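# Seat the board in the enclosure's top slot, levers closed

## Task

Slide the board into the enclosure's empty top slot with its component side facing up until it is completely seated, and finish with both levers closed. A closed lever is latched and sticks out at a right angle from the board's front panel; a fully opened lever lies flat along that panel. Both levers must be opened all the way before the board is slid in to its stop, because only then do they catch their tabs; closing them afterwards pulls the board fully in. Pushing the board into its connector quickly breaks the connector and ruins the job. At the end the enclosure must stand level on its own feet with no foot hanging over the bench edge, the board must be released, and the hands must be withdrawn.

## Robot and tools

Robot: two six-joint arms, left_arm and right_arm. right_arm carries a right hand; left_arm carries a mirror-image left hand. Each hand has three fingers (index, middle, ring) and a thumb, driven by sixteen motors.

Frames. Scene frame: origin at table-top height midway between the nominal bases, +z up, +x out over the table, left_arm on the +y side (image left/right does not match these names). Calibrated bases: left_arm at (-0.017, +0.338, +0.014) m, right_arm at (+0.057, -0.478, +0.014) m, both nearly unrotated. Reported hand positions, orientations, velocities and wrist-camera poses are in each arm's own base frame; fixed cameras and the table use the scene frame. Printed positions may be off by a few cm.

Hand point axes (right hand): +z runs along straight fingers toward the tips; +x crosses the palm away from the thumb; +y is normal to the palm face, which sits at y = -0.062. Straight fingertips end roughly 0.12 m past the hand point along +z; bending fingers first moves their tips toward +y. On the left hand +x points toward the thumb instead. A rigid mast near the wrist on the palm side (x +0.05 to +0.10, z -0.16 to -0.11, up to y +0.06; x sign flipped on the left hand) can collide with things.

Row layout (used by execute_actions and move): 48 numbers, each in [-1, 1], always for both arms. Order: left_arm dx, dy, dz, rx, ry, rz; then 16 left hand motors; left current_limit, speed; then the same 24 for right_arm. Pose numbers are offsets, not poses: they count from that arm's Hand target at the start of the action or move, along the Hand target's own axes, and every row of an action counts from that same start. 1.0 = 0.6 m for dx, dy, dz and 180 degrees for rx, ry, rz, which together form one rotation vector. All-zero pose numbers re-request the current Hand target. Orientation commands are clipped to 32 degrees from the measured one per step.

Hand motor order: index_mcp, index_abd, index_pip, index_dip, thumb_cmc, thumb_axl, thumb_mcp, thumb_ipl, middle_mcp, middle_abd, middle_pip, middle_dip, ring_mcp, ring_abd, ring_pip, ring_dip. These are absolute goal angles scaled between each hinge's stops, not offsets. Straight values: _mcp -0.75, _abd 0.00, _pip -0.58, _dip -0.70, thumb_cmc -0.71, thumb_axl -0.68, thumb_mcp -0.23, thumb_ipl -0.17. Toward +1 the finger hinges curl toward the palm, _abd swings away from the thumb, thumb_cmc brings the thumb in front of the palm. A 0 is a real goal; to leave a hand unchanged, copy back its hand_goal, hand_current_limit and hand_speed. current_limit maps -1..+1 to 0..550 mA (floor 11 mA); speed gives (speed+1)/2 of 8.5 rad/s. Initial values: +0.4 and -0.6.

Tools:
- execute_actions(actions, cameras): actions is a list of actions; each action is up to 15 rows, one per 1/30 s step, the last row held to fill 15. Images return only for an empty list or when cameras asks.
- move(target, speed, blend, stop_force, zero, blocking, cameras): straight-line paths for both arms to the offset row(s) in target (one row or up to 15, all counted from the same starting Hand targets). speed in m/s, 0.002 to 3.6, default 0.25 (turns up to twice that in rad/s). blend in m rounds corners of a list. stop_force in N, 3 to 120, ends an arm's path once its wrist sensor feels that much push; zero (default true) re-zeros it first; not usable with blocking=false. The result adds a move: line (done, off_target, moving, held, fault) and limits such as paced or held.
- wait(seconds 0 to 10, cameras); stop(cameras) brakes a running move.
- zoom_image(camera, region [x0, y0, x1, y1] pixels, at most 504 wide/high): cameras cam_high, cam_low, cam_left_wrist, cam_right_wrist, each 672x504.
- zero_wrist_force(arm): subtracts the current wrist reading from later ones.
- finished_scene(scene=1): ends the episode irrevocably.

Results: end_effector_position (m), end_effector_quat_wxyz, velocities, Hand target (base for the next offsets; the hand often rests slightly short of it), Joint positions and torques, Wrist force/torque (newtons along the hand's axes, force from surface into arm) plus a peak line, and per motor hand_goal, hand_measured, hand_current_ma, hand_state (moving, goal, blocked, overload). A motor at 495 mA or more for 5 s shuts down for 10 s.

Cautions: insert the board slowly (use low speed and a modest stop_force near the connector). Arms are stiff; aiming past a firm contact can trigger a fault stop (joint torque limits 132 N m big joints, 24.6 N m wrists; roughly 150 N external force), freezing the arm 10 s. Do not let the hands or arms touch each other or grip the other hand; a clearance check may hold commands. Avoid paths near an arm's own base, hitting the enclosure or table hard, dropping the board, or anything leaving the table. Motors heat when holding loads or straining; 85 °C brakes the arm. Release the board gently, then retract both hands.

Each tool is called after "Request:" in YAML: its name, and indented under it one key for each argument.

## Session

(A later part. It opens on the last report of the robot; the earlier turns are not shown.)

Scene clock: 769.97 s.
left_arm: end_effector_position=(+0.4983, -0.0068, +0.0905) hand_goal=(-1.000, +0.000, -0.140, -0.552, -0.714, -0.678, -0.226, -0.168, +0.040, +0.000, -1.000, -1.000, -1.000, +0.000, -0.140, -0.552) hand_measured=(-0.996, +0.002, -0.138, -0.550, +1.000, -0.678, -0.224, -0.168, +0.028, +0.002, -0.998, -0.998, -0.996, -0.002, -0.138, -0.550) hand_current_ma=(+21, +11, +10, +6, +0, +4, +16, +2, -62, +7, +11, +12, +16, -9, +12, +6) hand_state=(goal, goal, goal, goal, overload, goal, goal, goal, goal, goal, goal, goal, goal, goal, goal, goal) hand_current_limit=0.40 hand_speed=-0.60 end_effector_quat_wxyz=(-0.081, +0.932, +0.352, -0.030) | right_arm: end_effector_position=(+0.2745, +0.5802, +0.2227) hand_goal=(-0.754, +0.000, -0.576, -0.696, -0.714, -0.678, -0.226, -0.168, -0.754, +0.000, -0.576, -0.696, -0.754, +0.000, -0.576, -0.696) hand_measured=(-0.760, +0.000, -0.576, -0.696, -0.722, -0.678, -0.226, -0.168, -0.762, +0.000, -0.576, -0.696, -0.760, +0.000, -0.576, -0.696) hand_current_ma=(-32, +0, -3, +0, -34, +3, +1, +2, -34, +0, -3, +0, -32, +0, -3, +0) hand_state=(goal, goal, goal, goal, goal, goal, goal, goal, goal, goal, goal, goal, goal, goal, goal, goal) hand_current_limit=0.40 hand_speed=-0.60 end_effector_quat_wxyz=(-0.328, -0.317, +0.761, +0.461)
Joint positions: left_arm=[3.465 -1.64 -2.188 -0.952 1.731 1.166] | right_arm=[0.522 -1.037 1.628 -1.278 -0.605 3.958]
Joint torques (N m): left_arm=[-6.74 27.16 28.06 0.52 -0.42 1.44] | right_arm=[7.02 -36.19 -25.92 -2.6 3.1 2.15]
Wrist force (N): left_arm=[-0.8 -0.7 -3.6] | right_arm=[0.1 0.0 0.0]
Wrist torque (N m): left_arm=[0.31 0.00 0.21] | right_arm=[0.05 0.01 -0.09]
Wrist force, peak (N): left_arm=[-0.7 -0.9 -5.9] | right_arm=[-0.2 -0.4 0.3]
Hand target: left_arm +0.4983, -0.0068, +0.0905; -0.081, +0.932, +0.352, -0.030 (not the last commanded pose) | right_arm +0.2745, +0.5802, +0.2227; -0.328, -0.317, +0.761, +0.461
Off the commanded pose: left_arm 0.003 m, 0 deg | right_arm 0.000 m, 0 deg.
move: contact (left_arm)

Request:
move:
  target: [0,0.0227,-0.0057,0,0,0,-1,0,-0.139,-0.551,-0.714,-0.678,-0.226,-0.168,0.041,0,-1,-1,-1,0,-0.139,-0.551,0.4,-0.6,0,0,0,0,0,0,-0.754,0,-0.576,-0.696,-0.714,-0.678,-0.226,-0.168,-0.754,0,-0.576,-0.696,-0.754,0,-0.576,-0.696,0.4,-0.6]
  speed: 0.02
  cameras: ["cam_right_wrist","cam_left_wrist","cam_high"]

Request:
zoom_image:
  camera: "cam_right_wrist"
  region: [370, 160, 590, 380]

Request:
zoom_image:
  camera: "cam_left_wrist"
  region: [260, 0, 560, 200]

Scene clock: 777.13 s.
left_arm: end_effector_position=(+0.5075, -0.0172, +0.0914) hand_goal=(-1.000, +0.000, -0.140, -0.552, -0.714, -0.678, -0.226, -0.168, +0.040, +0.000, -1.000, -1.000, -1.000, +0.000, -0.140, -0.552) hand_measured=(-1.000, +0.002, -0.144, -0.554, +1.000, -0.678, -0.224, -0.168, +0.028, +0.002, -0.998, -0.998, -1.000, -0.002, -0.144, -0.554) hand_current_ma=(+1, +11, -21, -7, +0, +4, +16, +2, -62, +7, +11, +12, +1, -9, -25, -12) hand_state=(goal, goal, goal, goal, overload, goal, goal, goal, goal, goal, goal, goal, goal, goal, goal, goal) hand_current_limit=0.40 hand_speed=-0.60 end_effector_quat_wxyz=(-0.081, +0.932, +0.352, -0.030) | right_arm: end_effector_position=(+0.2745, +0.5802, +0.2227) hand_goal=(-0.754, +0.000, -0.576, -0.696, -0.714, -0.678, -0.226, -0.168, -0.754, +0.000, -0.576, -0.696, -0.754, +0.000, -0.576, -0.696) hand_measured=(-0.760, +0.000, -0.576, -0.696, -0.722, -0.678, -0.226, -0.168, -0.762, +0.000, -0.576, -0.696, -0.760, +0.000, -0.576, -0.696) hand_current_ma=(-32, +0, -3, +0, -34, +3, +1, +2, -34, +0, -3, +0, -32, +0, -3, +0) hand_state=(goal, goal, goal, goal, goal, goal, goal, goal, goal, goal, goal, goal, goal, goal, goal, goal) hand_current_limit=0.40 hand_speed=-0.60 end_effector_quat_wxyz=(-0.328, -0.317, +0.761, +0.461)
Joint positions: left_arm=[3.436 -1.658 -2.163 -0.963 1.729 1.137] | right_arm=[0.522 -1.037 1.628 -1.278 -0.605 3.958]
Joint torques (N m): left_arm=[-13.73 14.95 30.55 1.04 -1.69 -2.47] | right_arm=[6.93 -37.55 -23.51 -2.46 3.02 2.07]
Wrist force (N): left_arm=[-0.7 -1.5 -1.0] | right_arm=[0.1 0.0 0.2]
Wrist torque (N m): left_arm=[0.26 0.08 0.24] | right_arm=[0.03 0.00 -0.08]
Wrist force, peak (N): left_arm=[-0.7 -0.7 -3.8] | right_arm=[0.2 -0.1 0.6]
Hand target: left_arm +0.5076, -0.0173, +0.0915; -0.081, +0.932, +0.352, -0.030 | right_arm +0.2745, +0.5802, +0.2227; -0.328, -0.317, +0.761, +0.461
Off the commanded pose: left_arm 0.000 m, 0 deg | right_arm 0.000 m, 0 deg.
move: done
Images, in order (width x height): cam_high 672x504, cam_left_wrist 672x504, cam_right_wrist 672x504.

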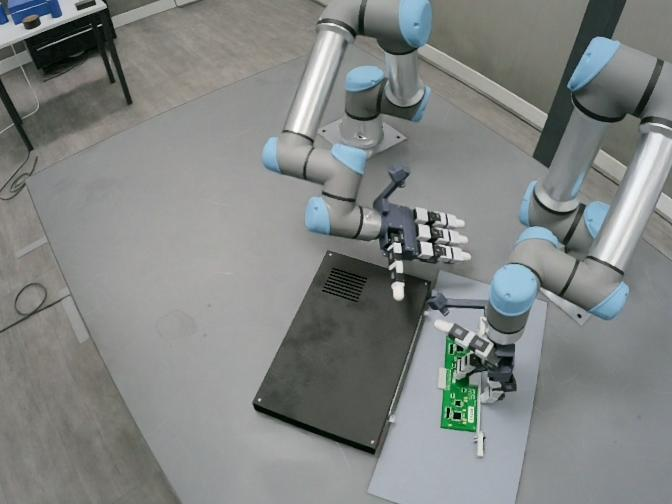

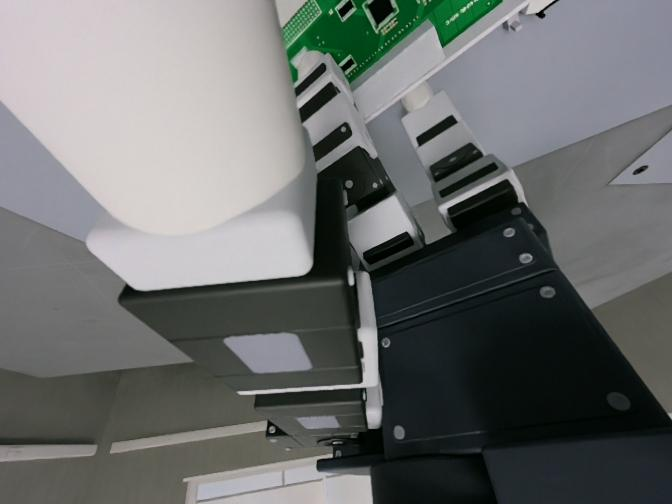

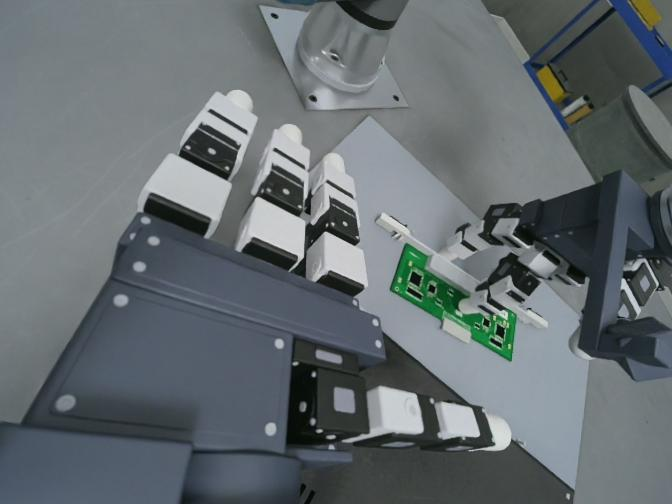

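Scaled by 2.291 from the camera's 672x504 image, which has a finer 960x720 frame.

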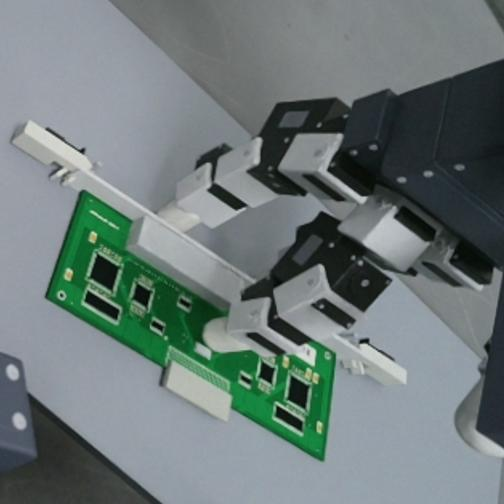

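Scaled by 1.680 from the camera's 672x504 image, which has a finer 960x720 frame.

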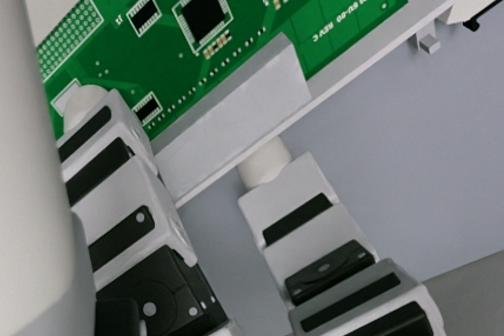

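Request:
move:
  target: [0,0,0,0,0,0,-1,0,-0.139,-0.551,-0.714,-0.678,-0.226,-0.168,-0.205,0,-1,-1,-1,0,-0.139,-0.551,0.5,-0.9,0,0,0,0,0,0,-0.754,0,-0.576,-0.696,-0.714,-0.678,-0.226,-0.168,-0.754,0,-0.576,-0.696,-0.754,0,-0.576,-0.696,0.4,-0.6]
  speed: 0.02
  cameras: ["cam_right_wrist","cam_left_wrist","cam_low"]

Request:
zoom_image:
  camera: "cam_right_wrist"
  region: [370, 160, 590, 380]

Request:
zoom_image:
  camera: "cam_left_wrist"
  region: [260, 0, 560, 200]

Request:
zoom_image:
  camera: "cam_low"
  region: [340, 200, 500, 320]

Scene clock: 783.10 s.
left_arm: end_effector_position=(+0.5076, -0.0173, +0.0915) hand_goal=(-1.000, +0.000, -0.140, -0.552, -0.714, -0.678, -0.226, -0.168, -0.206, +0.000, -1.000, -1.000, -1.000, +0.000, -0.140, -0.552) hand_measured=(-1.000, +0.002, -0.146, -0.554, +1.000, -0.678, -0.224, -0.168, -0.122, +0.002, -0.978, -0.994, -1.000, -0.002, -0.148, -0.554) hand_current_ma=(+0, +11, -28, -10, +0, +4, +16, +2, +412, +7, +107, +31, +0, -9, -34, -12) hand_state=(goal, goal, goal, goal, overload, goal, goal, goal, blocked, goal, blocked, goal, goal, goal, goal, goal) hand_current_limit=0.50 hand_speed=-0.90 end_effector_quat_wxyz=(-0.081, +0.932, +0.352, -0.030) | right_arm: end_effector_position=(+0.2745, +0.5802, +0.2227) hand_goal=(-0.754, +0.000, -0.576, -0.696, -0.714, -0.678, -0.226, -0.168, -0.754, +0.000, -0.576, -0.696, -0.754, +0.000, -0.576, -0.696) hand_measured=(-0.760, +0.000, -0.576, -0.696, -0.722, -0.678, -0.226, -0.168, -0.762, +0.000, -0.576, -0.696, -0.760, +0.000, -0.576, -0.696) hand_current_ma=(-32, +0, -3, +0, -34, +3, +1, +2, -34, +0, -3, +0, -32, +0, -3, +0) hand_state=(goal, goal, goal, goal, goal, goal, goal, goal, goal, goal, goal, goal, goal, goal, goal, goal) hand_current_limit=0.40 hand_speed=-0.60 end_effector_quat_wxyz=(-0.328, -0.317, +0.761, +0.461)
Joint positions: left_arm=[3.436 -1.658 -2.163 -0.964 1.729 1.137] | right_arm=[0.522 -1.037 1.628 -1.278 -0.605 3.958]
Joint torques (N m): left_arm=[-11.02 16.03 26.74 0.82 -0.79 -2.54] | right_arm=[7.04 -39.01 -20.04 -2.61 3.04 2.11]
Wrist force (N): left_arm=[-0.7 -0.2 -3.0] | right_arm=[0.0 0.0 0.0]
Wrist torque (N m): left_arm=[0.20 0.04 0.20] | right_arm=[0.05 0.01 -0.09]
Wrist force, peak (N): left_arm=[-0.7 -0.2 -3.0] | right_arm=[0.2 -0.3 0.4]
Hand target: left_arm +0.5076, -0.0173, +0.0915; -0.081, +0.932, +0.352, -0.030 | right_arm +0.2745, +0.5802, +0.2227; -0.328, -0.317, +0.761, +0.461
Off the commanded pose: left_arm 0.000 m, 0 deg | right_arm 0.000 m, 0 deg.
move: done
Images, in order (width x height): cam_low 672x504, cam_left_wrist 672x504, cam_right_wrist 672x504.

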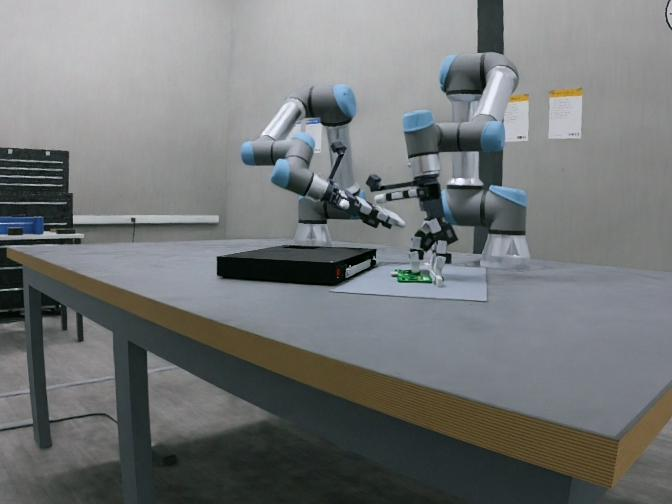

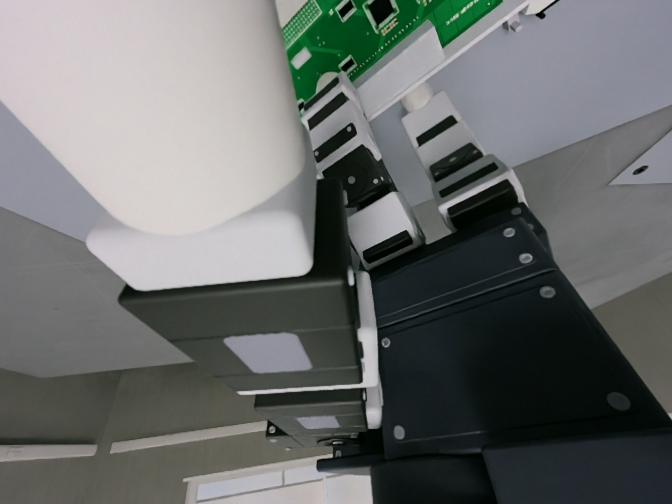

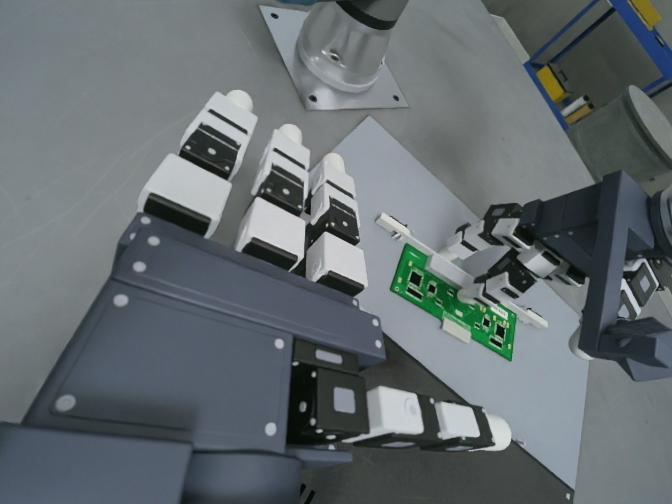

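Scaled by 2.291 from the camera's 672x504 image, which has a finer 960x720 frame.

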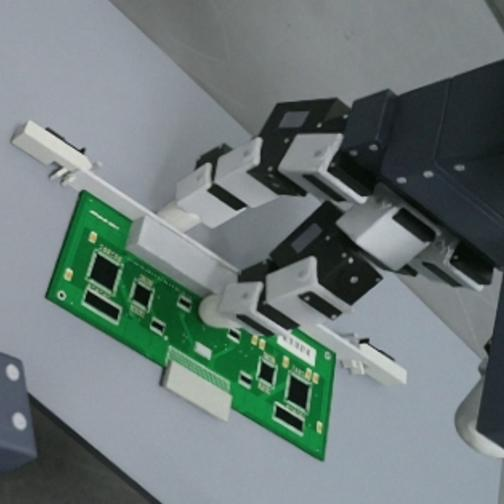

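Scaled by 1.680 from the camera's 672x504 image, which has a finer 960x720 frame.

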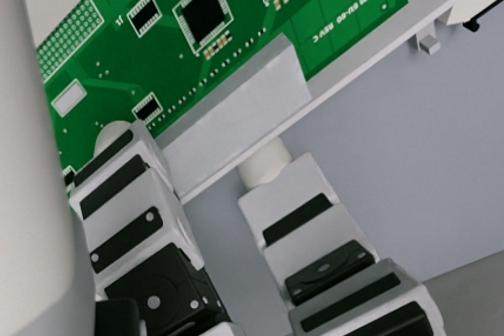

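Scaled by 3.150 from the camera's 672x504 image, which has a finer 960x720 frame.

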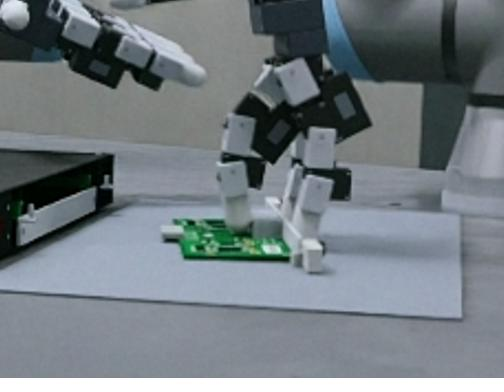

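Request:
move:
  target: [0,-0.0023,-0.0131,0,0,0,-1,0,-0.139,-0.551,-0.714,-0.678,-0.226,-0.168,-0.3,0,-1,-1,-1,0,-0.139,-0.551,0.74,-0.9,0,0,0,0,0,0,-0.754,0,-0.576,-0.696,-0.714,-0.678,-0.226,-0.168,-0.754,0,-0.576,-0.696,-0.754,0,-0.576,-0.696,0.4,-0.6]
  speed: 0.01
  cameras: ["cam_right_wrist","cam_left_wrist","cam_low"]

Request:
zoom_image:
  camera: "cam_low"
  region: [340, 200, 500, 320]

Request:
zoom_image:
  camera: "cam_left_wrist"
  region: [260, 0, 560, 200]

Scene clock: 793.77 s.
left_arm: end_effector_position=(+0.5076, -0.0173, +0.0993) hand_goal=(-1.000, +0.000, -0.140, -0.552, -0.714, -0.678, -0.226, -0.168, -0.300, +0.000, -1.000, -1.000, -1.000, +0.000, -0.140, -0.552) hand_measured=(-1.000, +0.002, -0.154, -0.560, +1.000, -0.678, -0.224, -0.168, -0.146, +0.000, -0.962, -0.982, -1.000, -0.002, -0.158, -0.558) hand_current_ma=(+0, +8, -69, -40, +0, +4, +16, +2, +478, +2, +188, +91, +0, -9, -84, -34) hand_state=(goal, goal, goal, goal, overload, goal, goal, goal, blocked, goal, blocked, goal, goal, goal, goal, goal) hand_current_limit=0.74 hand_speed=-0.90 end_effector_quat_wxyz=(-0.081, +0.932, +0.352, -0.030) | right_arm: end_effector_position=(+0.2745, +0.5802, +0.2227) hand_goal=(-0.754, +0.000, -0.576, -0.696, -0.714, -0.678, -0.226, -0.168, -0.754, +0.000, -0.576, -0.696, -0.754, +0.000, -0.576, -0.696) hand_measured=(-0.760, +0.000, -0.576, -0.696, -0.722, -0.678, -0.226, -0.168, -0.762, +0.000, -0.576, -0.696, -0.760, +0.000, -0.576, -0.696) hand_current_ma=(-32, +0, -3, +0, -34, +3, +1, +2, -34, +0, -3, +0, -32, +0, -3, +0) hand_state=(goal, goal, goal, goal, goal, goal, goal, goal, goal, goal, goal, goal, goal, goal, goal, goal) hand_current_limit=0.40 hand_speed=-0.60 end_effector_quat_wxyz=(-0.328, -0.317, +0.761, +0.461)
Joint positions: left_arm=[3.436 -1.644 -2.153 -0.988 1.729 1.137] | right_arm=[0.522 -1.037 1.628 -1.278 -0.605 3.958]
Joint torques (N m): left_arm=[-5.82 27.24 30.96 1.05 0.66 -2.55] | right_arm=[7.39 -40.61 -16.92 -2.34 3.07 2.08]
Wrist force (N): left_arm=[-0.4 0.0 1.2] | right_arm=[0.0 -0.2 0.2]
Wrist torque (N m): left_arm=[-0.02 0.09 0.22] | right_arm=[0.02 0.00 -0.09]
Wrist force, peak (N): left_arm=[-0.5 0.1 -3.4] | right_arm=[0.1 -0.1 0.5]
Hand target: left_arm +0.5076, -0.0173, +0.0994; -0.081, +0.932, +0.352, -0.030 | right_arm +0.2745, +0.5802, +0.2227; -0.328, -0.317, +0.761, +0.461
Off the commanded pose: left_arm 0.000 m, 0 deg | right_arm 0.000 m, 0 deg.
move: done
Images, in order (width x height): cam_low 672x504, cam_left_wrist 672x504, cam_right_wrist 672x504.

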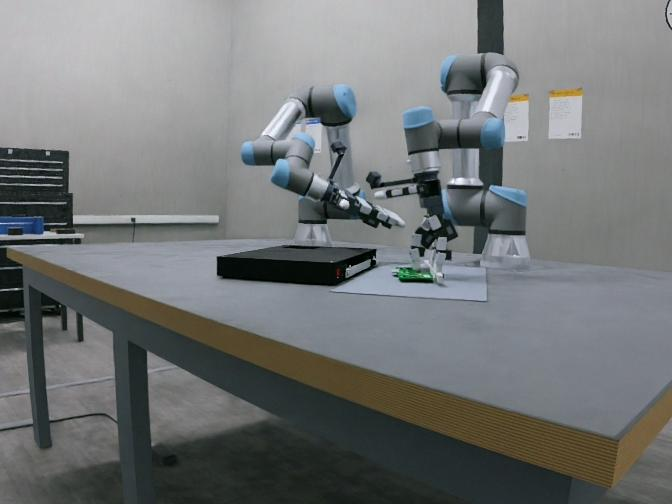

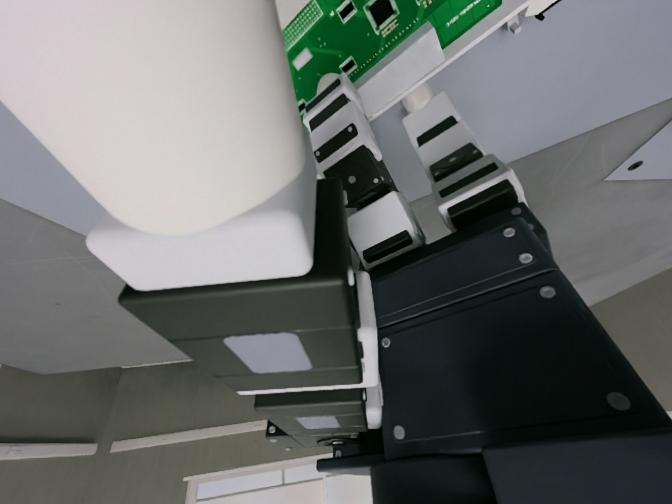

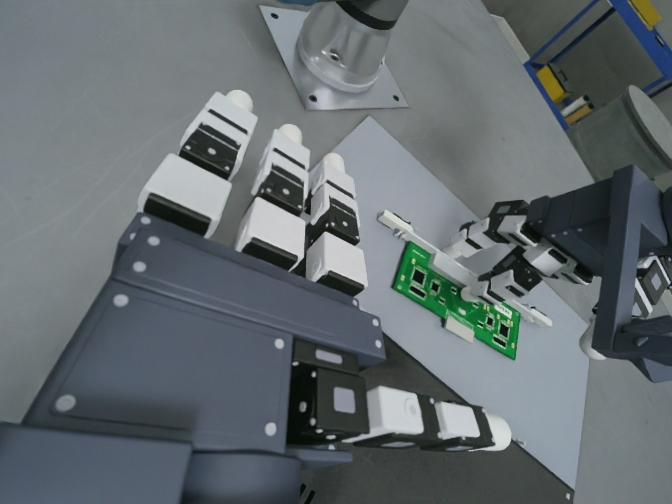

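Scaled by 3.150 from the camera's 672x504 image, which has a finer 960x720 frame.

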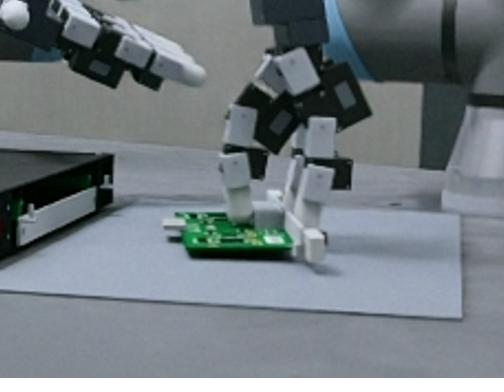

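Scaled by 1.680 from the camera's 672x504 image, which has a finer 960x720 frame.

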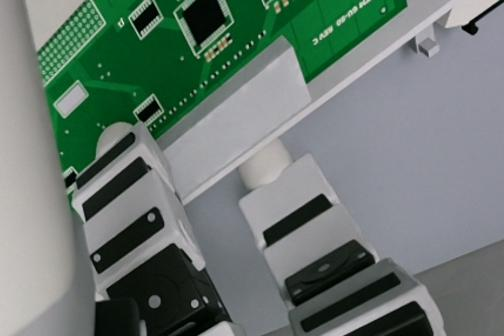

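Request:
move:
  target: [0,-0.00579,-0.0328,0,0,0,-1,0,-0.139,-0.551,-0.714,-0.678,-0.226,-0.168,-0.3,0,-1,-1,-1,0,-0.139,-0.551,0.74,-0.9,-0.127,-0.009,-0.387,0.3608,-0.1307,0.069,-0.754,0,-0.576,-0.696,-0.714,-0.678,-0.226,-0.168,-0.754,0,-0.576,-0.696,-0.754,0,-0.576,-0.696,0.4,-0.6]
  speed: 0.15
  cameras: ["all"]

Request:
zoom_image:
  camera: "cam_low"
  region: [340, 200, 500, 320]

Scene clock: 865.80 s.
left_arm: end_effector_position=(+0.5075, -0.0173, +0.1194) hand_goal=(-1.000, +0.000, -0.140, -0.552, -0.714, -0.678, -0.226, -0.168, -0.300, +0.000, -1.000, -1.000, -1.000, +0.000, -0.140, -0.552) hand_measured=(-1.000, +0.002, -0.154, -0.560, +1.000, -0.678, -0.224, -0.168, -0.146, +0.000, -0.962, -0.982, -1.000, -0.002, -0.158, -0.558) hand_current_ma=(+0, +8, -69, -40, +0, +4, +16, +2, +478, +2, +188, +92, +0, -9, -84, -34) hand_state=(goal, goal, goal, goal, overload, goal, goal, goal, blocked, goal, blocked, goal, goal, goal, goal, goal) hand_current_limit=0.74 hand_speed=-0.90 end_effector_quat_wxyz=(-0.081, +0.932, +0.352, -0.030) | right_arm: end_effector_position=(+0.5036, +0.5233, +0.2858) hand_goal=(-0.754, +0.000, -0.576, -0.696, -0.714, -0.678, -0.226, -0.168, -0.754, +0.000, -0.576, -0.696, -0.754, +0.000, -0.576, -0.696) hand_measured=(-0.756, +0.000, -0.576, -0.696, -0.718, -0.678, -0.224, -0.168, -0.756, +0.000, -0.576, -0.696, -0.756, +0.000, -0.576, -0.696) hand_current_ma=(-6, +0, -3, +0, -13, +3, +11, +2, -6, +0, -3, +0, -6, +0, -3, +0) hand_state=(goal, goal, goal, goal, goal, goal, goal, goal, goal, goal, goal, goal, goal, goal, goal, goal) hand_current_limit=0.40 hand_speed=-0.60 end_effector_quat_wxyz=(+0.001, -0.268, +0.964, +0.000)
Joint positions: left_arm=[3.436 -1.611 -2.125 -1.048 1.729 1.137] | right_arm=[0.498 -1.127 1.206 -1.651 -1.571 4.669]
Joint torques (N m): left_arm=[-6.64 28.09 30.36 0.8 -0.66 0.26] | right_arm=[7.51 -33.2 -39.73 -4.28 -1.82 2.32]
Wrist force (N): left_arm=[-0.8 0.0 0.7] | right_arm=[0.3 -1.6 -0.7]
Wrist torque (N m): left_arm=[0.01 0.13 0.19] | right_arm=[0.47 -0.07 -0.12]
Wrist force, peak (N): left_arm=[-0.7 -0.3 1.3] | right_arm=[0.2 -2.1 -0.6]
Hand target: left_arm +0.5075, -0.0173, +0.1194; -0.081, +0.932, +0.352, -0.030 | right_arm +0.5037, +0.5233, +0.2858; +0.001, -0.268, +0.964, +0.000
Off the commanded pose: left_arm 0.000 m, 0 deg | right_arm 0.000 m, 0 deg.
move: done

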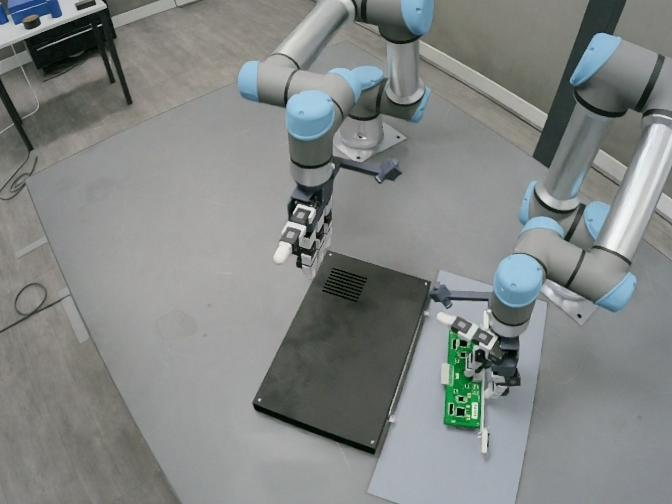

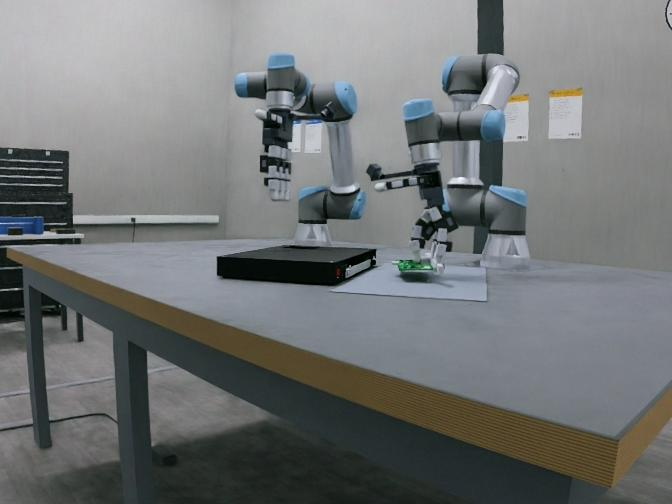

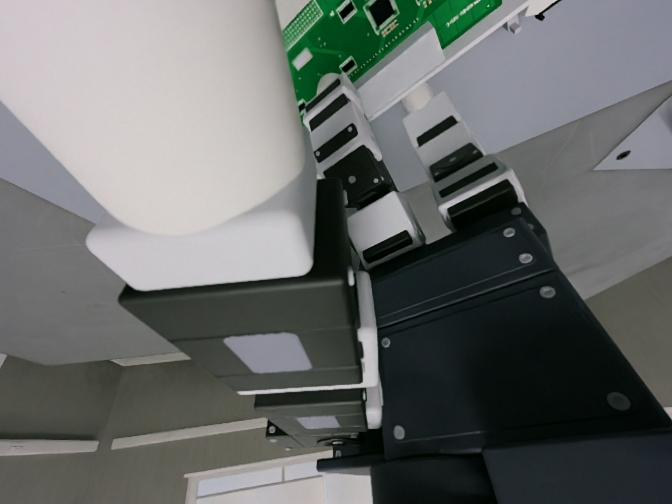

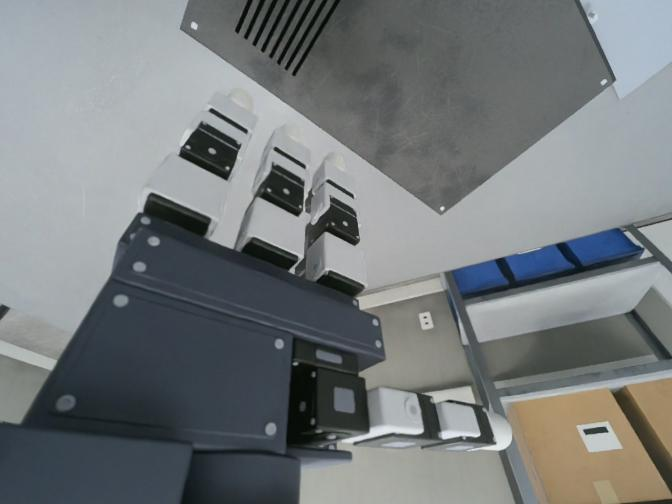

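Scaled by 3.150 from the camera's 672x504 image, which has a finer 960x720 frame.

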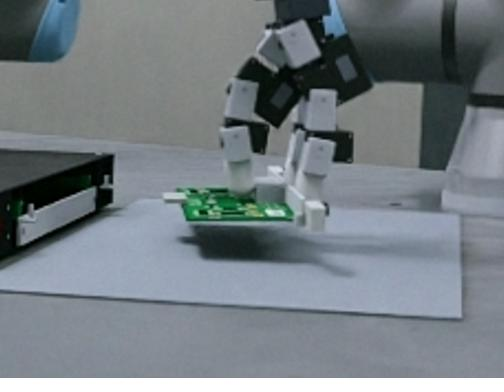

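Request:
move:
  target: [0,0,0,0,0,0,-1,0,-0.139,-0.551,-0.714,-0.678,-0.226,-0.168,-0.3,0,-1,-1,-1,0,-0.139,-0.551,0.74,-0.9,-0.043,0.0713,0.165,0,0,0,-0.754,0,-0.576,-0.696,-0.714,-0.678,-0.226,-0.168,-0.754,0,-0.576,-0.696,-0.754,0,-0.576,-0.696,0.4,-0.6]
  speed: 0.15

Request:
move:
  target: [0,0,0,0,0,0,-1,0,-0.139,-0.551,-0.714,-0.678,-0.226,-0.168,-0.3,0,-1,-1,-1,0,-0.139,-0.551,0.74,-0.9,0,0,0.075,0,0,0,-0.754,0,-0.576,-0.696,-0.714,-0.678,-0.226,-0.168,-0.754,0,-0.576,-0.696,-0.754,0,-0.576,-0.696,0.4,-0.6]
  speed: 0.01
  stop_force: 3
  cameras: ["cam_high","cam_right_wrist","cam_low"]

Scene clock: 874.23 s.
left_arm: end_effector_position=(+0.5075, -0.0173, +0.1194) hand_goal=(-1.000, +0.000, -0.140, -0.552, -0.714, -0.678, -0.226, -0.168, -0.300, +0.000, -1.000, -1.000, -1.000, +0.000, -0.140, -0.552) hand_measured=(-1.000, +0.002, -0.154, -0.560, +1.000, -0.678, -0.224, -0.168, -0.146, +0.000, -0.962, -0.982, -1.000, -0.002, -0.158, -0.558) hand_current_ma=(+0, +8, -69, -40, +0, +4, +16, +2, +478, +2, +188, +92, +0, -9, -84, -34) hand_state=(goal, goal, goal, goal, overload, goal, goal, goal, blocked, goal, blocked, goal, goal, goal, goal, goal) hand_current_limit=0.74 hand_speed=-0.90 end_effector_quat_wxyz=(-0.081, +0.932, +0.352, -0.030) | right_arm: end_effector_position=(+0.5038, +0.5731, +0.1869) hand_goal=(-0.754, +0.000, -0.576, -0.696, -0.714, -0.678, -0.226, -0.168, -0.754, +0.000, -0.576, -0.696, -0.754, +0.000, -0.576, -0.696) hand_measured=(-0.754, +0.000, -0.576, -0.696, -0.716, -0.678, -0.224, -0.168, -0.756, +0.000, -0.576, -0.696, -0.754, +0.000, -0.576, -0.696) hand_current_ma=(-4, +0, -3, +0, -12, +3, +13, +2, -5, +0, -3, +0, -4, +0, -3, +0) hand_state=(goal, goal, goal, goal, goal, goal, goal, goal, goal, goal, goal, goal, goal, goal, goal, goal) hand_current_limit=0.40 hand_speed=-0.60 end_effector_quat_wxyz=(+0.001, -0.268, +0.964, +0.000)
Joint positions: left_arm=[3.436 -1.611 -2.125 -1.048 1.729 1.137] | right_arm=[0.56 -1.002 1.27 -1.84 -1.571 4.731]
Joint torques (N m): left_arm=[1.79 28.26 31.41 0.79 -0.56 1.22] | right_arm=[7.81 -36.44 -40.9 -4.47 -0.3 2.45]
Wrist force (N): left_arm=[-0.6 0.2 0.7] | right_arm=[0.2 -1.7 -0.6]
Wrist torque (N m): left_arm=[0.03 0.11 0.20] | right_arm=[0.48 -0.04 -0.17]
Wrist force, peak (N): left_arm=[-1.3 0.0 0.9] | right_arm=[0.3 -2.0 -1.5]
Hand target: left_arm +0.5075, -0.0173, +0.1194; -0.081, +0.932, +0.352, -0.030 | right_arm +0.5039, +0.5732, +0.1868; +0.001, -0.268, +0.964, +0.000
Off the commanded pose: left_arm 0.000 m, 0 deg | right_arm 0.000 m, 0 deg.
move: done

Scene clock: 878.53 s.
left_arm: end_effector_position=(+0.5075, -0.0173, +0.1194) hand_goal=(-1.000, +0.000, -0.140, -0.552, -0.714, -0.678, -0.226, -0.168, -0.300, +0.000, -1.000, -1.000, -1.000, +0.000, -0.140, -0.552) hand_measured=(-1.000, +0.002, -0.154, -0.560, +1.000, -0.678, -0.224, -0.168, -0.146, +0.000, -0.962, -0.982, -1.000, -0.002, -0.158, -0.558) hand_current_ma=(+0, +8, -69, -40, +0, +4, +16, +2, +478, +2, +188, +92, +0, -9, -84, -34) hand_state=(goal, goal, goal, goal, overload, goal, goal, goal, blocked, goal, blocked, goal, goal, goal, goal, goal) hand_current_limit=0.74 hand_speed=-0.90 end_effector_quat_wxyz=(-0.081, +0.932, +0.352, -0.030) | right_arm: end_effector_position=(+0.5039, +0.5732, +0.1581) hand_goal=(-0.754, +0.000, -0.576, -0.696, -0.714, -0.678, -0.226, -0.168, -0.754, +0.000, -0.576, -0.696, -0.754, +0.000, -0.576, -0.696) hand_measured=(-0.754, +0.000, -0.576, -0.696, -0.716, -0.678, -0.224, -0.168, -0.756, +0.000, -0.576, -0.696, -0.754, +0.000, -0.576, -0.696) hand_current_ma=(-4, +2, -3, +0, -12, +3, +13, +2, -5, +2, -3, +0, -4, +2, -3, +0) hand_state=(goal, goal, goal, goal, goal, goal, goal, goal, goal, goal, goal, goal, goal, goal, goal, goal) hand_current_limit=0.40 hand_speed=-0.60 end_effector_quat_wxyz=(+0.001, -0.268, +0.964, +0.000)
Joint positions: left_arm=[3.436 -1.611 -2.125 -1.048 1.729 1.137] | right_arm=[0.56 -0.981 1.313 -1.904 -1.571 4.731]
Joint torques (N m): left_arm=[8.46 28.82 30.59 0.77 -0.63 1.16] | right_arm=[-0.59 -63.45 -38.66 -1.36 1.67 -0.07]
Wrist force (N): left_arm=[-0.6 0.1 0.8] | right_arm=[-0.1 -1.9 -4.0]
Wrist torque (N m): left_arm=[0.01 0.12 0.20] | right_arm=[0.76 0.10 -0.20]
Wrist force, peak (N): left_arm=[-0.9 0.1 1.0] | right_arm=[-0.2 -1.8 -12.3]
Hand target: left_arm +0.5075, -0.0173, +0.1194; -0.081, +0.932, +0.352, -0.030 | right_arm +0.5039, +0.5732, +0.1581; +0.001, -0.268, +0.964, +0.000 (not the last commanded pose)
Off the commanded pose: left_arm 0.000 m, 0 deg | right_arm 0.016 m, 0 deg.
move: contact (right_arm)
Images, in order (width x height): cam_high 672x504, cam_low 672x504, cam_right_wrist 672x504.

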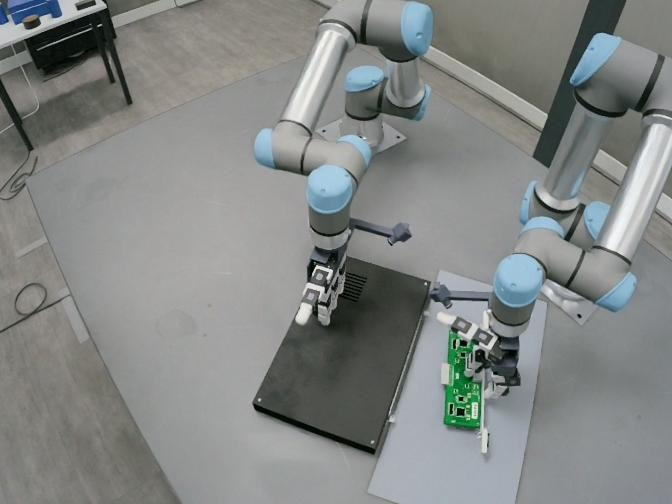

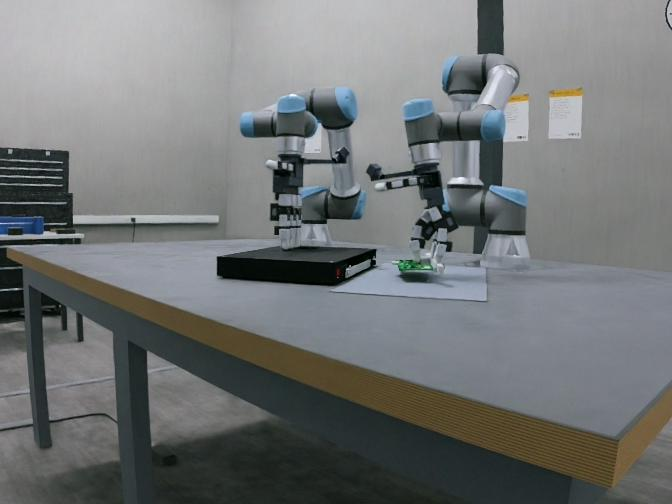

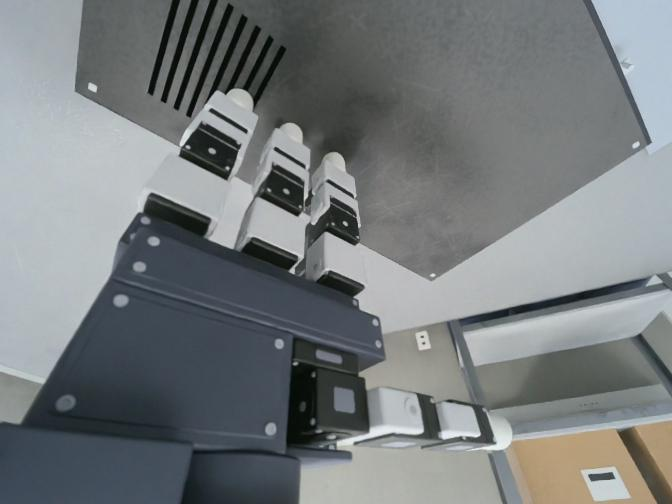

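Request:
move:
  target:
    - [0,0,0,0,0,0,-1,0,-0.139,-0.551,-0.714,-0.678,-0.226,-0.168,-0.3,0,-1,-1,-1,0,-0.139,-0.551,0.74,-0.9,0,0,-0.1,0,0,0,-0.754,0,-0.576,-0.696,-0.714,-0.678,-0.226,-0.168,-0.754,0,-0.576,-0.696,-0.754,0,-0.576,-0.696,0.4,-0.6]
    - [0,0,0,0,0,0,-1,0,-0.139,-0.551,-0.714,-0.678,-0.226,-0.168,-0.3,0,-1,-1,-1,0,-0.139,-0.551,0.74,-0.9,0.478,0.197,-0.1,0,0,0,-0.754,0,-0.576,-0.696,-0.714,-0.678,-0.226,-0.168,-0.754,0,-0.576,-0.696,-0.754,0,-0.576,-0.696,0.4,-0.6]
    - [0,0,0,0,0,0,-1,0,-0.139,-0.551,-0.714,-0.678,-0.226,-0.168,-0.3,0,-1,-1,-1,0,-0.139,-0.551,0.74,-0.9,0.478,0.197,0.065,0,0,0,-0.754,0,-0.576,-0.696,-0.714,-0.678,-0.226,-0.168,-0.754,0,-0.576,-0.696,-0.754,0,-0.576,-0.696,0.4,-0.6]
  speed: 0.2
  blend: [0.02,0.02,0]

Request:
move:
  target: [0,0,0,0,0,0,-1,0,-0.139,-0.551,-0.714,-0.678,-0.226,-0.168,-0.3,0,-1,-1,-1,0,-0.139,-0.551,0.74,-0.9,0,0,0.06,0,0,0,-0.754,0,-0.576,-0.696,-0.714,-0.678,-0.226,-0.168,-0.754,0,-0.576,-0.696,-0.754,0,-0.576,-0.696,0.4,-0.6]
  speed: 0.01
  stop_force: 3
  cameras: ["cam_high","cam_right_wrist"]

Scene clock: 890.30 s.
left_arm: end_effector_position=(+0.5075, -0.0173, +0.1194) hand_goal=(-1.000, +0.000, -0.140, -0.552, -0.714, -0.678, -0.226, -0.168, -0.300, +0.000, -1.000, -1.000, -1.000, +0.000, -0.140, -0.552) hand_measured=(-1.000, +0.002, -0.154, -0.560, +1.000, -0.678, -0.224, -0.168, -0.146, +0.000, -0.962, -0.982, -1.000, -0.002, -0.158, -0.558) hand_current_ma=(+0, +8, -69, -40, +0, +4, +16, +2, +478, +2, +188, +92, +0, -9, -84, -34) hand_state=(goal, goal, goal, goal, overload, goal, goal, goal, blocked, goal, blocked, goal, goal, goal, goal, goal) hand_current_limit=0.74 hand_speed=-0.90 end_effector_quat_wxyz=(-0.081, +0.932, +0.352, -0.030) | right_arm: end_effector_position=(+0.1972, +0.5266, +0.1188) hand_goal=(-0.754, +0.000, -0.576, -0.696, -0.714, -0.678, -0.226, -0.168, -0.754, +0.000, -0.576, -0.696, -0.754, +0.000, -0.576, -0.696) hand_measured=(-0.754, +0.000, -0.576, -0.696, -0.716, -0.678, -0.224, -0.168, -0.754, +0.000, -0.576, -0.696, -0.754, +0.000, -0.576, -0.696) hand_current_ma=(-4, +2, -3, +0, -11, +3, +14, +2, -4, +2, -3, +0, -4, +2, -3, +0) hand_state=(goal, goal, goal, goal, goal, goal, goal, goal, goal, goal, goal, goal, goal, goal, goal, goal) hand_current_limit=0.40 hand_speed=-0.60 end_effector_quat_wxyz=(+0.001, -0.268, +0.964, +0.000)
Joint positions: left_arm=[3.436 -1.611 -2.125 -1.048 1.729 1.137] | right_arm=[0.834 -1.424 2.065 -2.213 -1.572 5.004]
Joint torques (N m): left_arm=[9.92 27.44 30.06 0.69 -0.83 1.18] | right_arm=[7.86 -15.69 -6.53 -4.2 2.05 2.38]
Wrist force (N): left_arm=[-0.6 0.0 0.9] | right_arm=[-0.7 -1.8 -0.6]
Wrist torque (N m): left_arm=[-0.01 0.12 0.20] | right_arm=[0.44 0.08 -0.23]
Wrist force, peak (N): left_arm=[-1.1 0.1 1.0] | right_arm=[0.1 -1.7 -4.8]
Hand target: left_arm +0.5075, -0.0173, +0.1194; -0.081, +0.932, +0.352, -0.030 | right_arm +0.1972, +0.5267, +0.1188; +0.001, -0.268, +0.964, +0.000
Off the commanded pose: left_arm 0.000 m, 0 deg | right_arm 0.000 m, 0 deg.
move: done

Scene clock: 892.70 s.
left_arm: end_effector_position=(+0.5075, -0.0173, +0.1194) hand_goal=(-1.000, +0.000, -0.140, -0.552, -0.714, -0.678, -0.226, -0.168, -0.300, +0.000, -1.000, -1.000, -1.000, +0.000, -0.140, -0.552) hand_measured=(-1.000, +0.002, -0.154, -0.560, +1.000, -0.678, -0.224, -0.168, -0.146, +0.000, -0.962, -0.982, -1.000, -0.002, -0.158, -0.558) hand_current_ma=(+0, +8, -69, -40, +0, +4, +16, +2, +478, +2, +188, +92, +0, -9, -84, -34) hand_state=(goal, goal, goal, goal, overload, goal, goal, goal, blocked, goal, blocked, goal, goal, goal, goal, goal) hand_current_limit=0.74 hand_speed=-0.90 end_effector_quat_wxyz=(-0.081, +0.932, +0.352, -0.030) | right_arm: end_effector_position=(+0.1972, +0.5266, +0.1083) hand_goal=(-0.754, +0.000, -0.576, -0.696, -0.714, -0.678, -0.226, -0.168, -0.754, +0.000, -0.576, -0.696, -0.754, +0.000, -0.576, -0.696) hand_measured=(-0.754, +0.000, -0.576, -0.696, -0.716, -0.678, -0.224, -0.168, -0.754, +0.000, -0.576, -0.696, -0.754, +0.000, -0.576, -0.696) hand_current_ma=(-4, +2, -3, +0, -11, +3, +14, +2, -4, +2, -3, +0, -4, +2, -3, +0) hand_state=(goal, goal, goal, goal, goal, goal, goal, goal, goal, goal, goal, goal, goal, goal, goal, goal) hand_current_limit=0.40 hand_speed=-0.60 end_effector_quat_wxyz=(+0.001, -0.268, +0.964, +0.000)
Joint positions: left_arm=[3.436 -1.611 -2.125 -1.048 1.729 1.137] | right_arm=[0.834 -1.407 2.078 -2.243 -1.572 5.004]
Joint torques (N m): left_arm=[10.03 27.64 30.31 0.96 -0.76 1.17] | right_arm=[4.76 -40.32 -34.4 -1.57 1.74 1.34]
Wrist force (N): left_arm=[-0.6 -0.2 0.8] | right_arm=[-0.3 -1.8 -5.7]
Wrist torque (N m): left_arm=[-0.02 0.11 0.21] | right_arm=[0.89 0.29 -0.20]
Wrist force, peak (N): left_arm=[-0.8 -0.1 1.2] | right_arm=[-0.7 -2.2 -16.8]
Hand target: left_arm +0.5075, -0.0173, +0.1194; -0.081, +0.932, +0.352, -0.030 | right_arm +0.1972, +0.5267, +0.1083; +0.001, -0.268, +0.964, +0.000 (not the last commanded pose)
Off the commanded pose: left_arm 0.000 m, 0 deg | right_arm 0.026 m, 0 deg.
move: contact (right_arm)
Images, in order (width x height): cam_high 672x504, cam_right_wrist 672x504.

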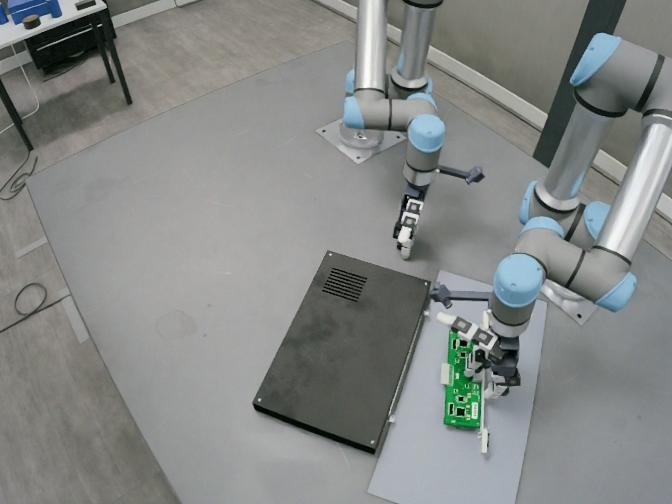

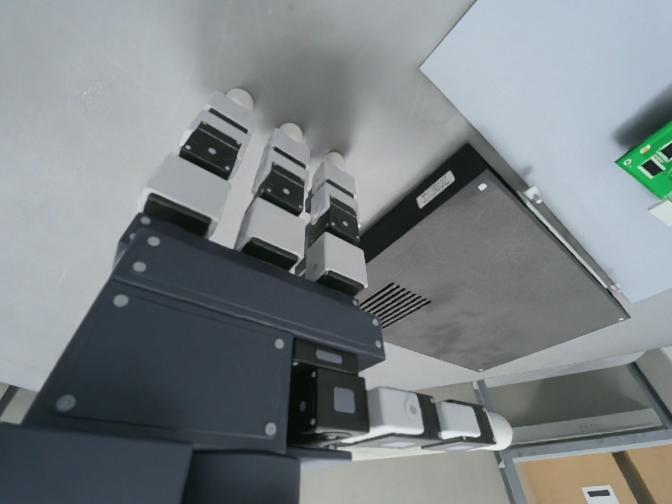

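Request:
zoom_image:
  camera: "cam_high"
  region: [400, 260, 460, 330]

Request:
zoom_image:
  camera: "cam_high"
  region: [350, 395, 420, 465]

Request:
move:
  target:
    - [0,0,0,0,0,0,-1,0,-0.139,-0.551,-0.714,-0.678,-0.226,-0.168,-0.3,0,-1,-1,-1,0,-0.139,-0.551,0.74,-0.9,0,0,-0.05,0,0,0,-0.754,0,-0.576,-0.696,-0.714,-0.678,-0.226,-0.168,-0.754,0,-0.576,-0.696,-0.754,0,-0.576,-0.696,0.4,-0.6]
    - [0,0,0,0,0,0,-1,0,-0.139,-0.551,-0.714,-0.678,-0.226,-0.168,-0.3,0,-1,-1,-1,0,-0.139,-0.551,0.74,-0.9,-0.0422,0.2731,-0.05,0,0,0.25,-0.754,0,-0.576,-0.696,-0.714,-0.678,-0.226,-0.168,-0.754,0,-0.576,-0.696,-0.754,0,-0.576,-0.696,0.4,-0.6]
  speed: 0.15
  blend: [0.02,0]
  cameras: ["all"]

Request:
zoom_image:
  camera: "cam_right_wrist"
  region: [360, 60, 672, 360]

Scaled by 7.200 from the camera's 672x504 image, which has a finer 960x720 frame.

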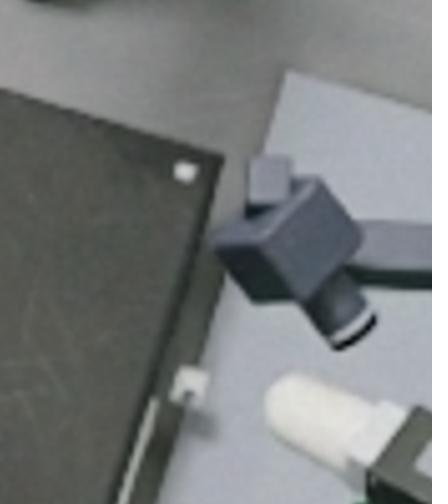

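Scaled by 7.200 from the camera's 672x504 image, which has a finer 960x720 frame.

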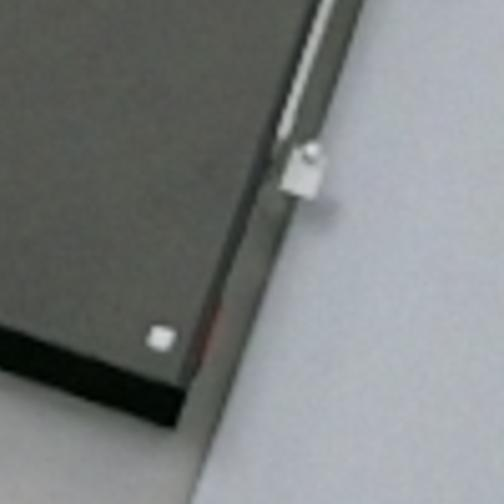

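Scene clock: 920.80 s.
left_arm: end_effector_position=(+0.5075, -0.0173, +0.1194) hand_goal=(-1.000, +0.000, -0.140, -0.552, -0.714, -0.678, -0.226, -0.168, -0.300, +0.000, -1.000, -1.000, -1.000, +0.000, -0.140, -0.552) hand_measured=(-1.000, +0.002, -0.154, -0.560, +1.000, -0.678, -0.224, -0.168, -0.146, +0.000, -0.962, -0.982, -1.000, -0.002, -0.158, -0.558) hand_current_ma=(+0, +8, -69, -40, +0, +4, +16, +2, +478, +2, +188, +92, +0, -9, -84, -34) hand_state=(goal, goal, goal, goal, overload, goal, goal, goal, blocked, goal, blocked, goal, goal, goal, goal, goal) hand_current_limit=0.74 hand_speed=-0.90 end_effector_quat_wxyz=(-0.081, +0.932, +0.352, -0.030) | right_arm: end_effector_position=(+0.1384, +0.6691, +0.1383) hand_goal=(-0.754, +0.000, -0.576, -0.696, -0.714, -0.678, -0.226, -0.168, -0.754, +0.000, -0.576, -0.696, -0.754, +0.000, -0.576, -0.696) hand_measured=(-0.754, +0.000, -0.576, -0.696, -0.716, -0.678, -0.224, -0.168, -0.754, +0.000, -0.576, -0.696, -0.754, +0.000, -0.576, -0.696) hand_current_ma=(-1, +2, -3, +0, -9, +3, +14, +2, -1, +2, -3, +0, +0, +2, -3, +0) hand_state=(goal, goal, goal, goal, goal, goal, goal, goal, goal, goal, goal, goal, goal, goal, goal, goal) hand_current_limit=0.40 hand_speed=-0.60 end_effector_quat_wxyz=(+0.000, +0.093, +0.996, +0.001)
Joint positions: left_arm=[3.436 -1.611 -2.125 -1.048 1.729 1.137] | right_arm=[1.177 -1.228 1.749 -2.094 -1.571 6.075]
Joint torques (N m): left_arm=[10.35 27.19 31.73 0.63 -0.78 1.24] | right_arm=[-5.41 -54.86 -9.43 -4.44 -0.65 -2.29]
Wrist force (N): left_arm=[-0.6 0.0 0.6] | right_arm=[-0.5 -1.8 -0.7]
Wrist torque (N m): left_arm=[0.02 0.11 0.20] | right_arm=[0.46 0.04 -0.12]
Wrist force, peak (N): left_arm=[-0.8 -0.1 1.2] | right_arm=[-0.5 -1.6 -6.6]
Hand target: left_arm +0.5075, -0.0173, +0.1194; -0.081, +0.932, +0.352, -0.030 | right_arm +0.1384, +0.6691, +0.1383; +0.000, +0.092, +0.996, +0.001 (not the last commanded pose)
Off the commanded pose: left_arm 0.000 m, 0 deg | right_arm 0.012 m, 3 deg.
move: held (right_arm; a check stopped the path); blend cut to 0.015 m at target 1; limits=held
pose unreachable (right arm): on one or more control steps of this call, first in action 0 (counted from 0), this arm could not follow its commanded pose, so it was not sent that pose on those steps. It may still have moved: this result reports where it is.
cause: moving toward the commanded pose would bring a part of the arm too close to another arm (a part of this arm just beyond joint 6 (wrist 3) and a part of the left arm just beyond its joint 2 (shoulder lift), at the place that arm is still heading or pushing toward).

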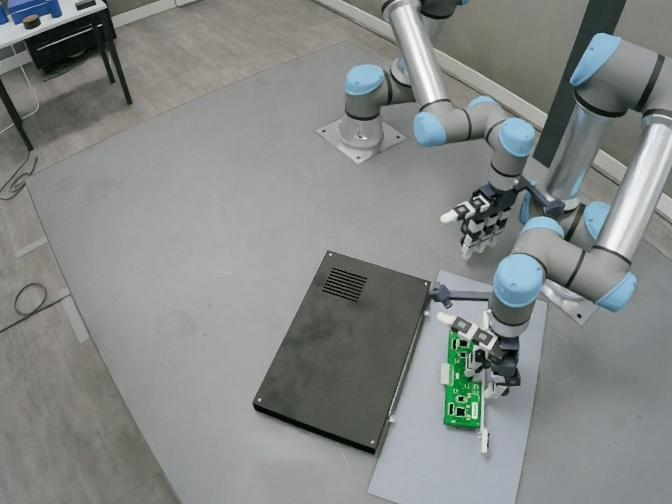

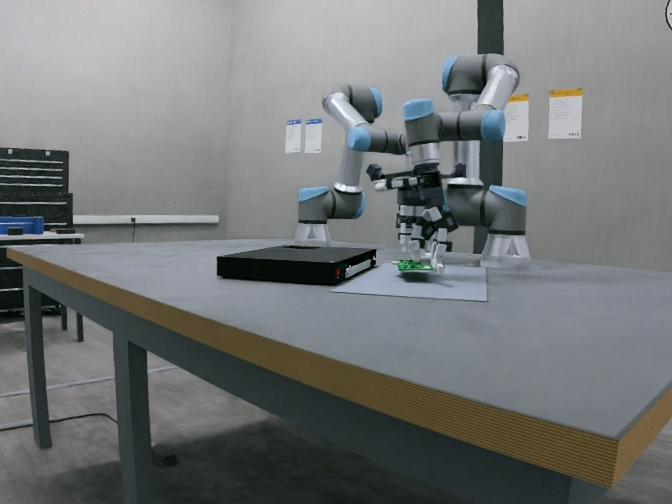

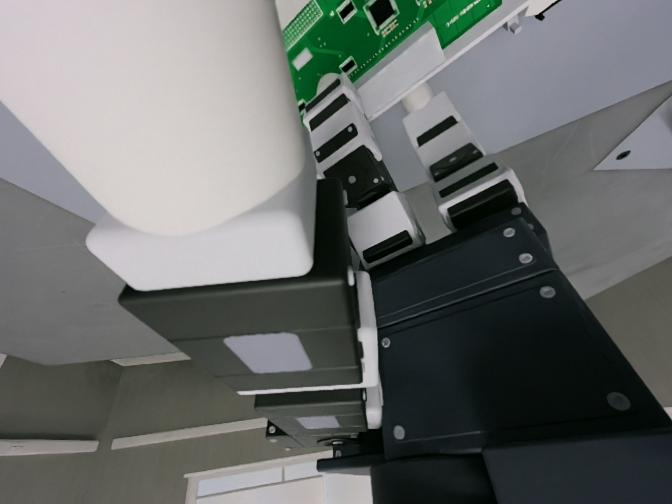

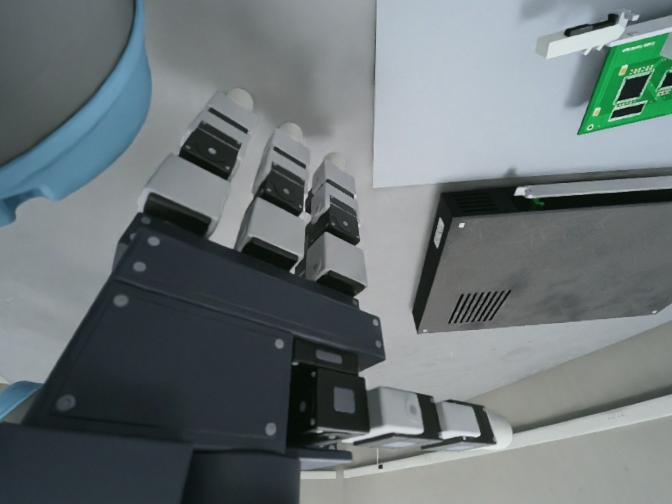

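Scaled by 1.615 from the camera's 672x504 image, which has a finer 960x720 frame.

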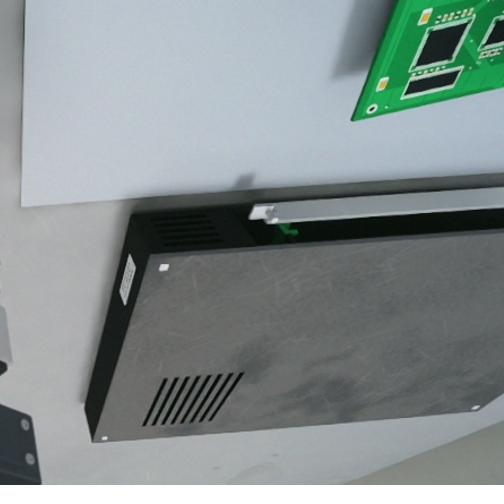

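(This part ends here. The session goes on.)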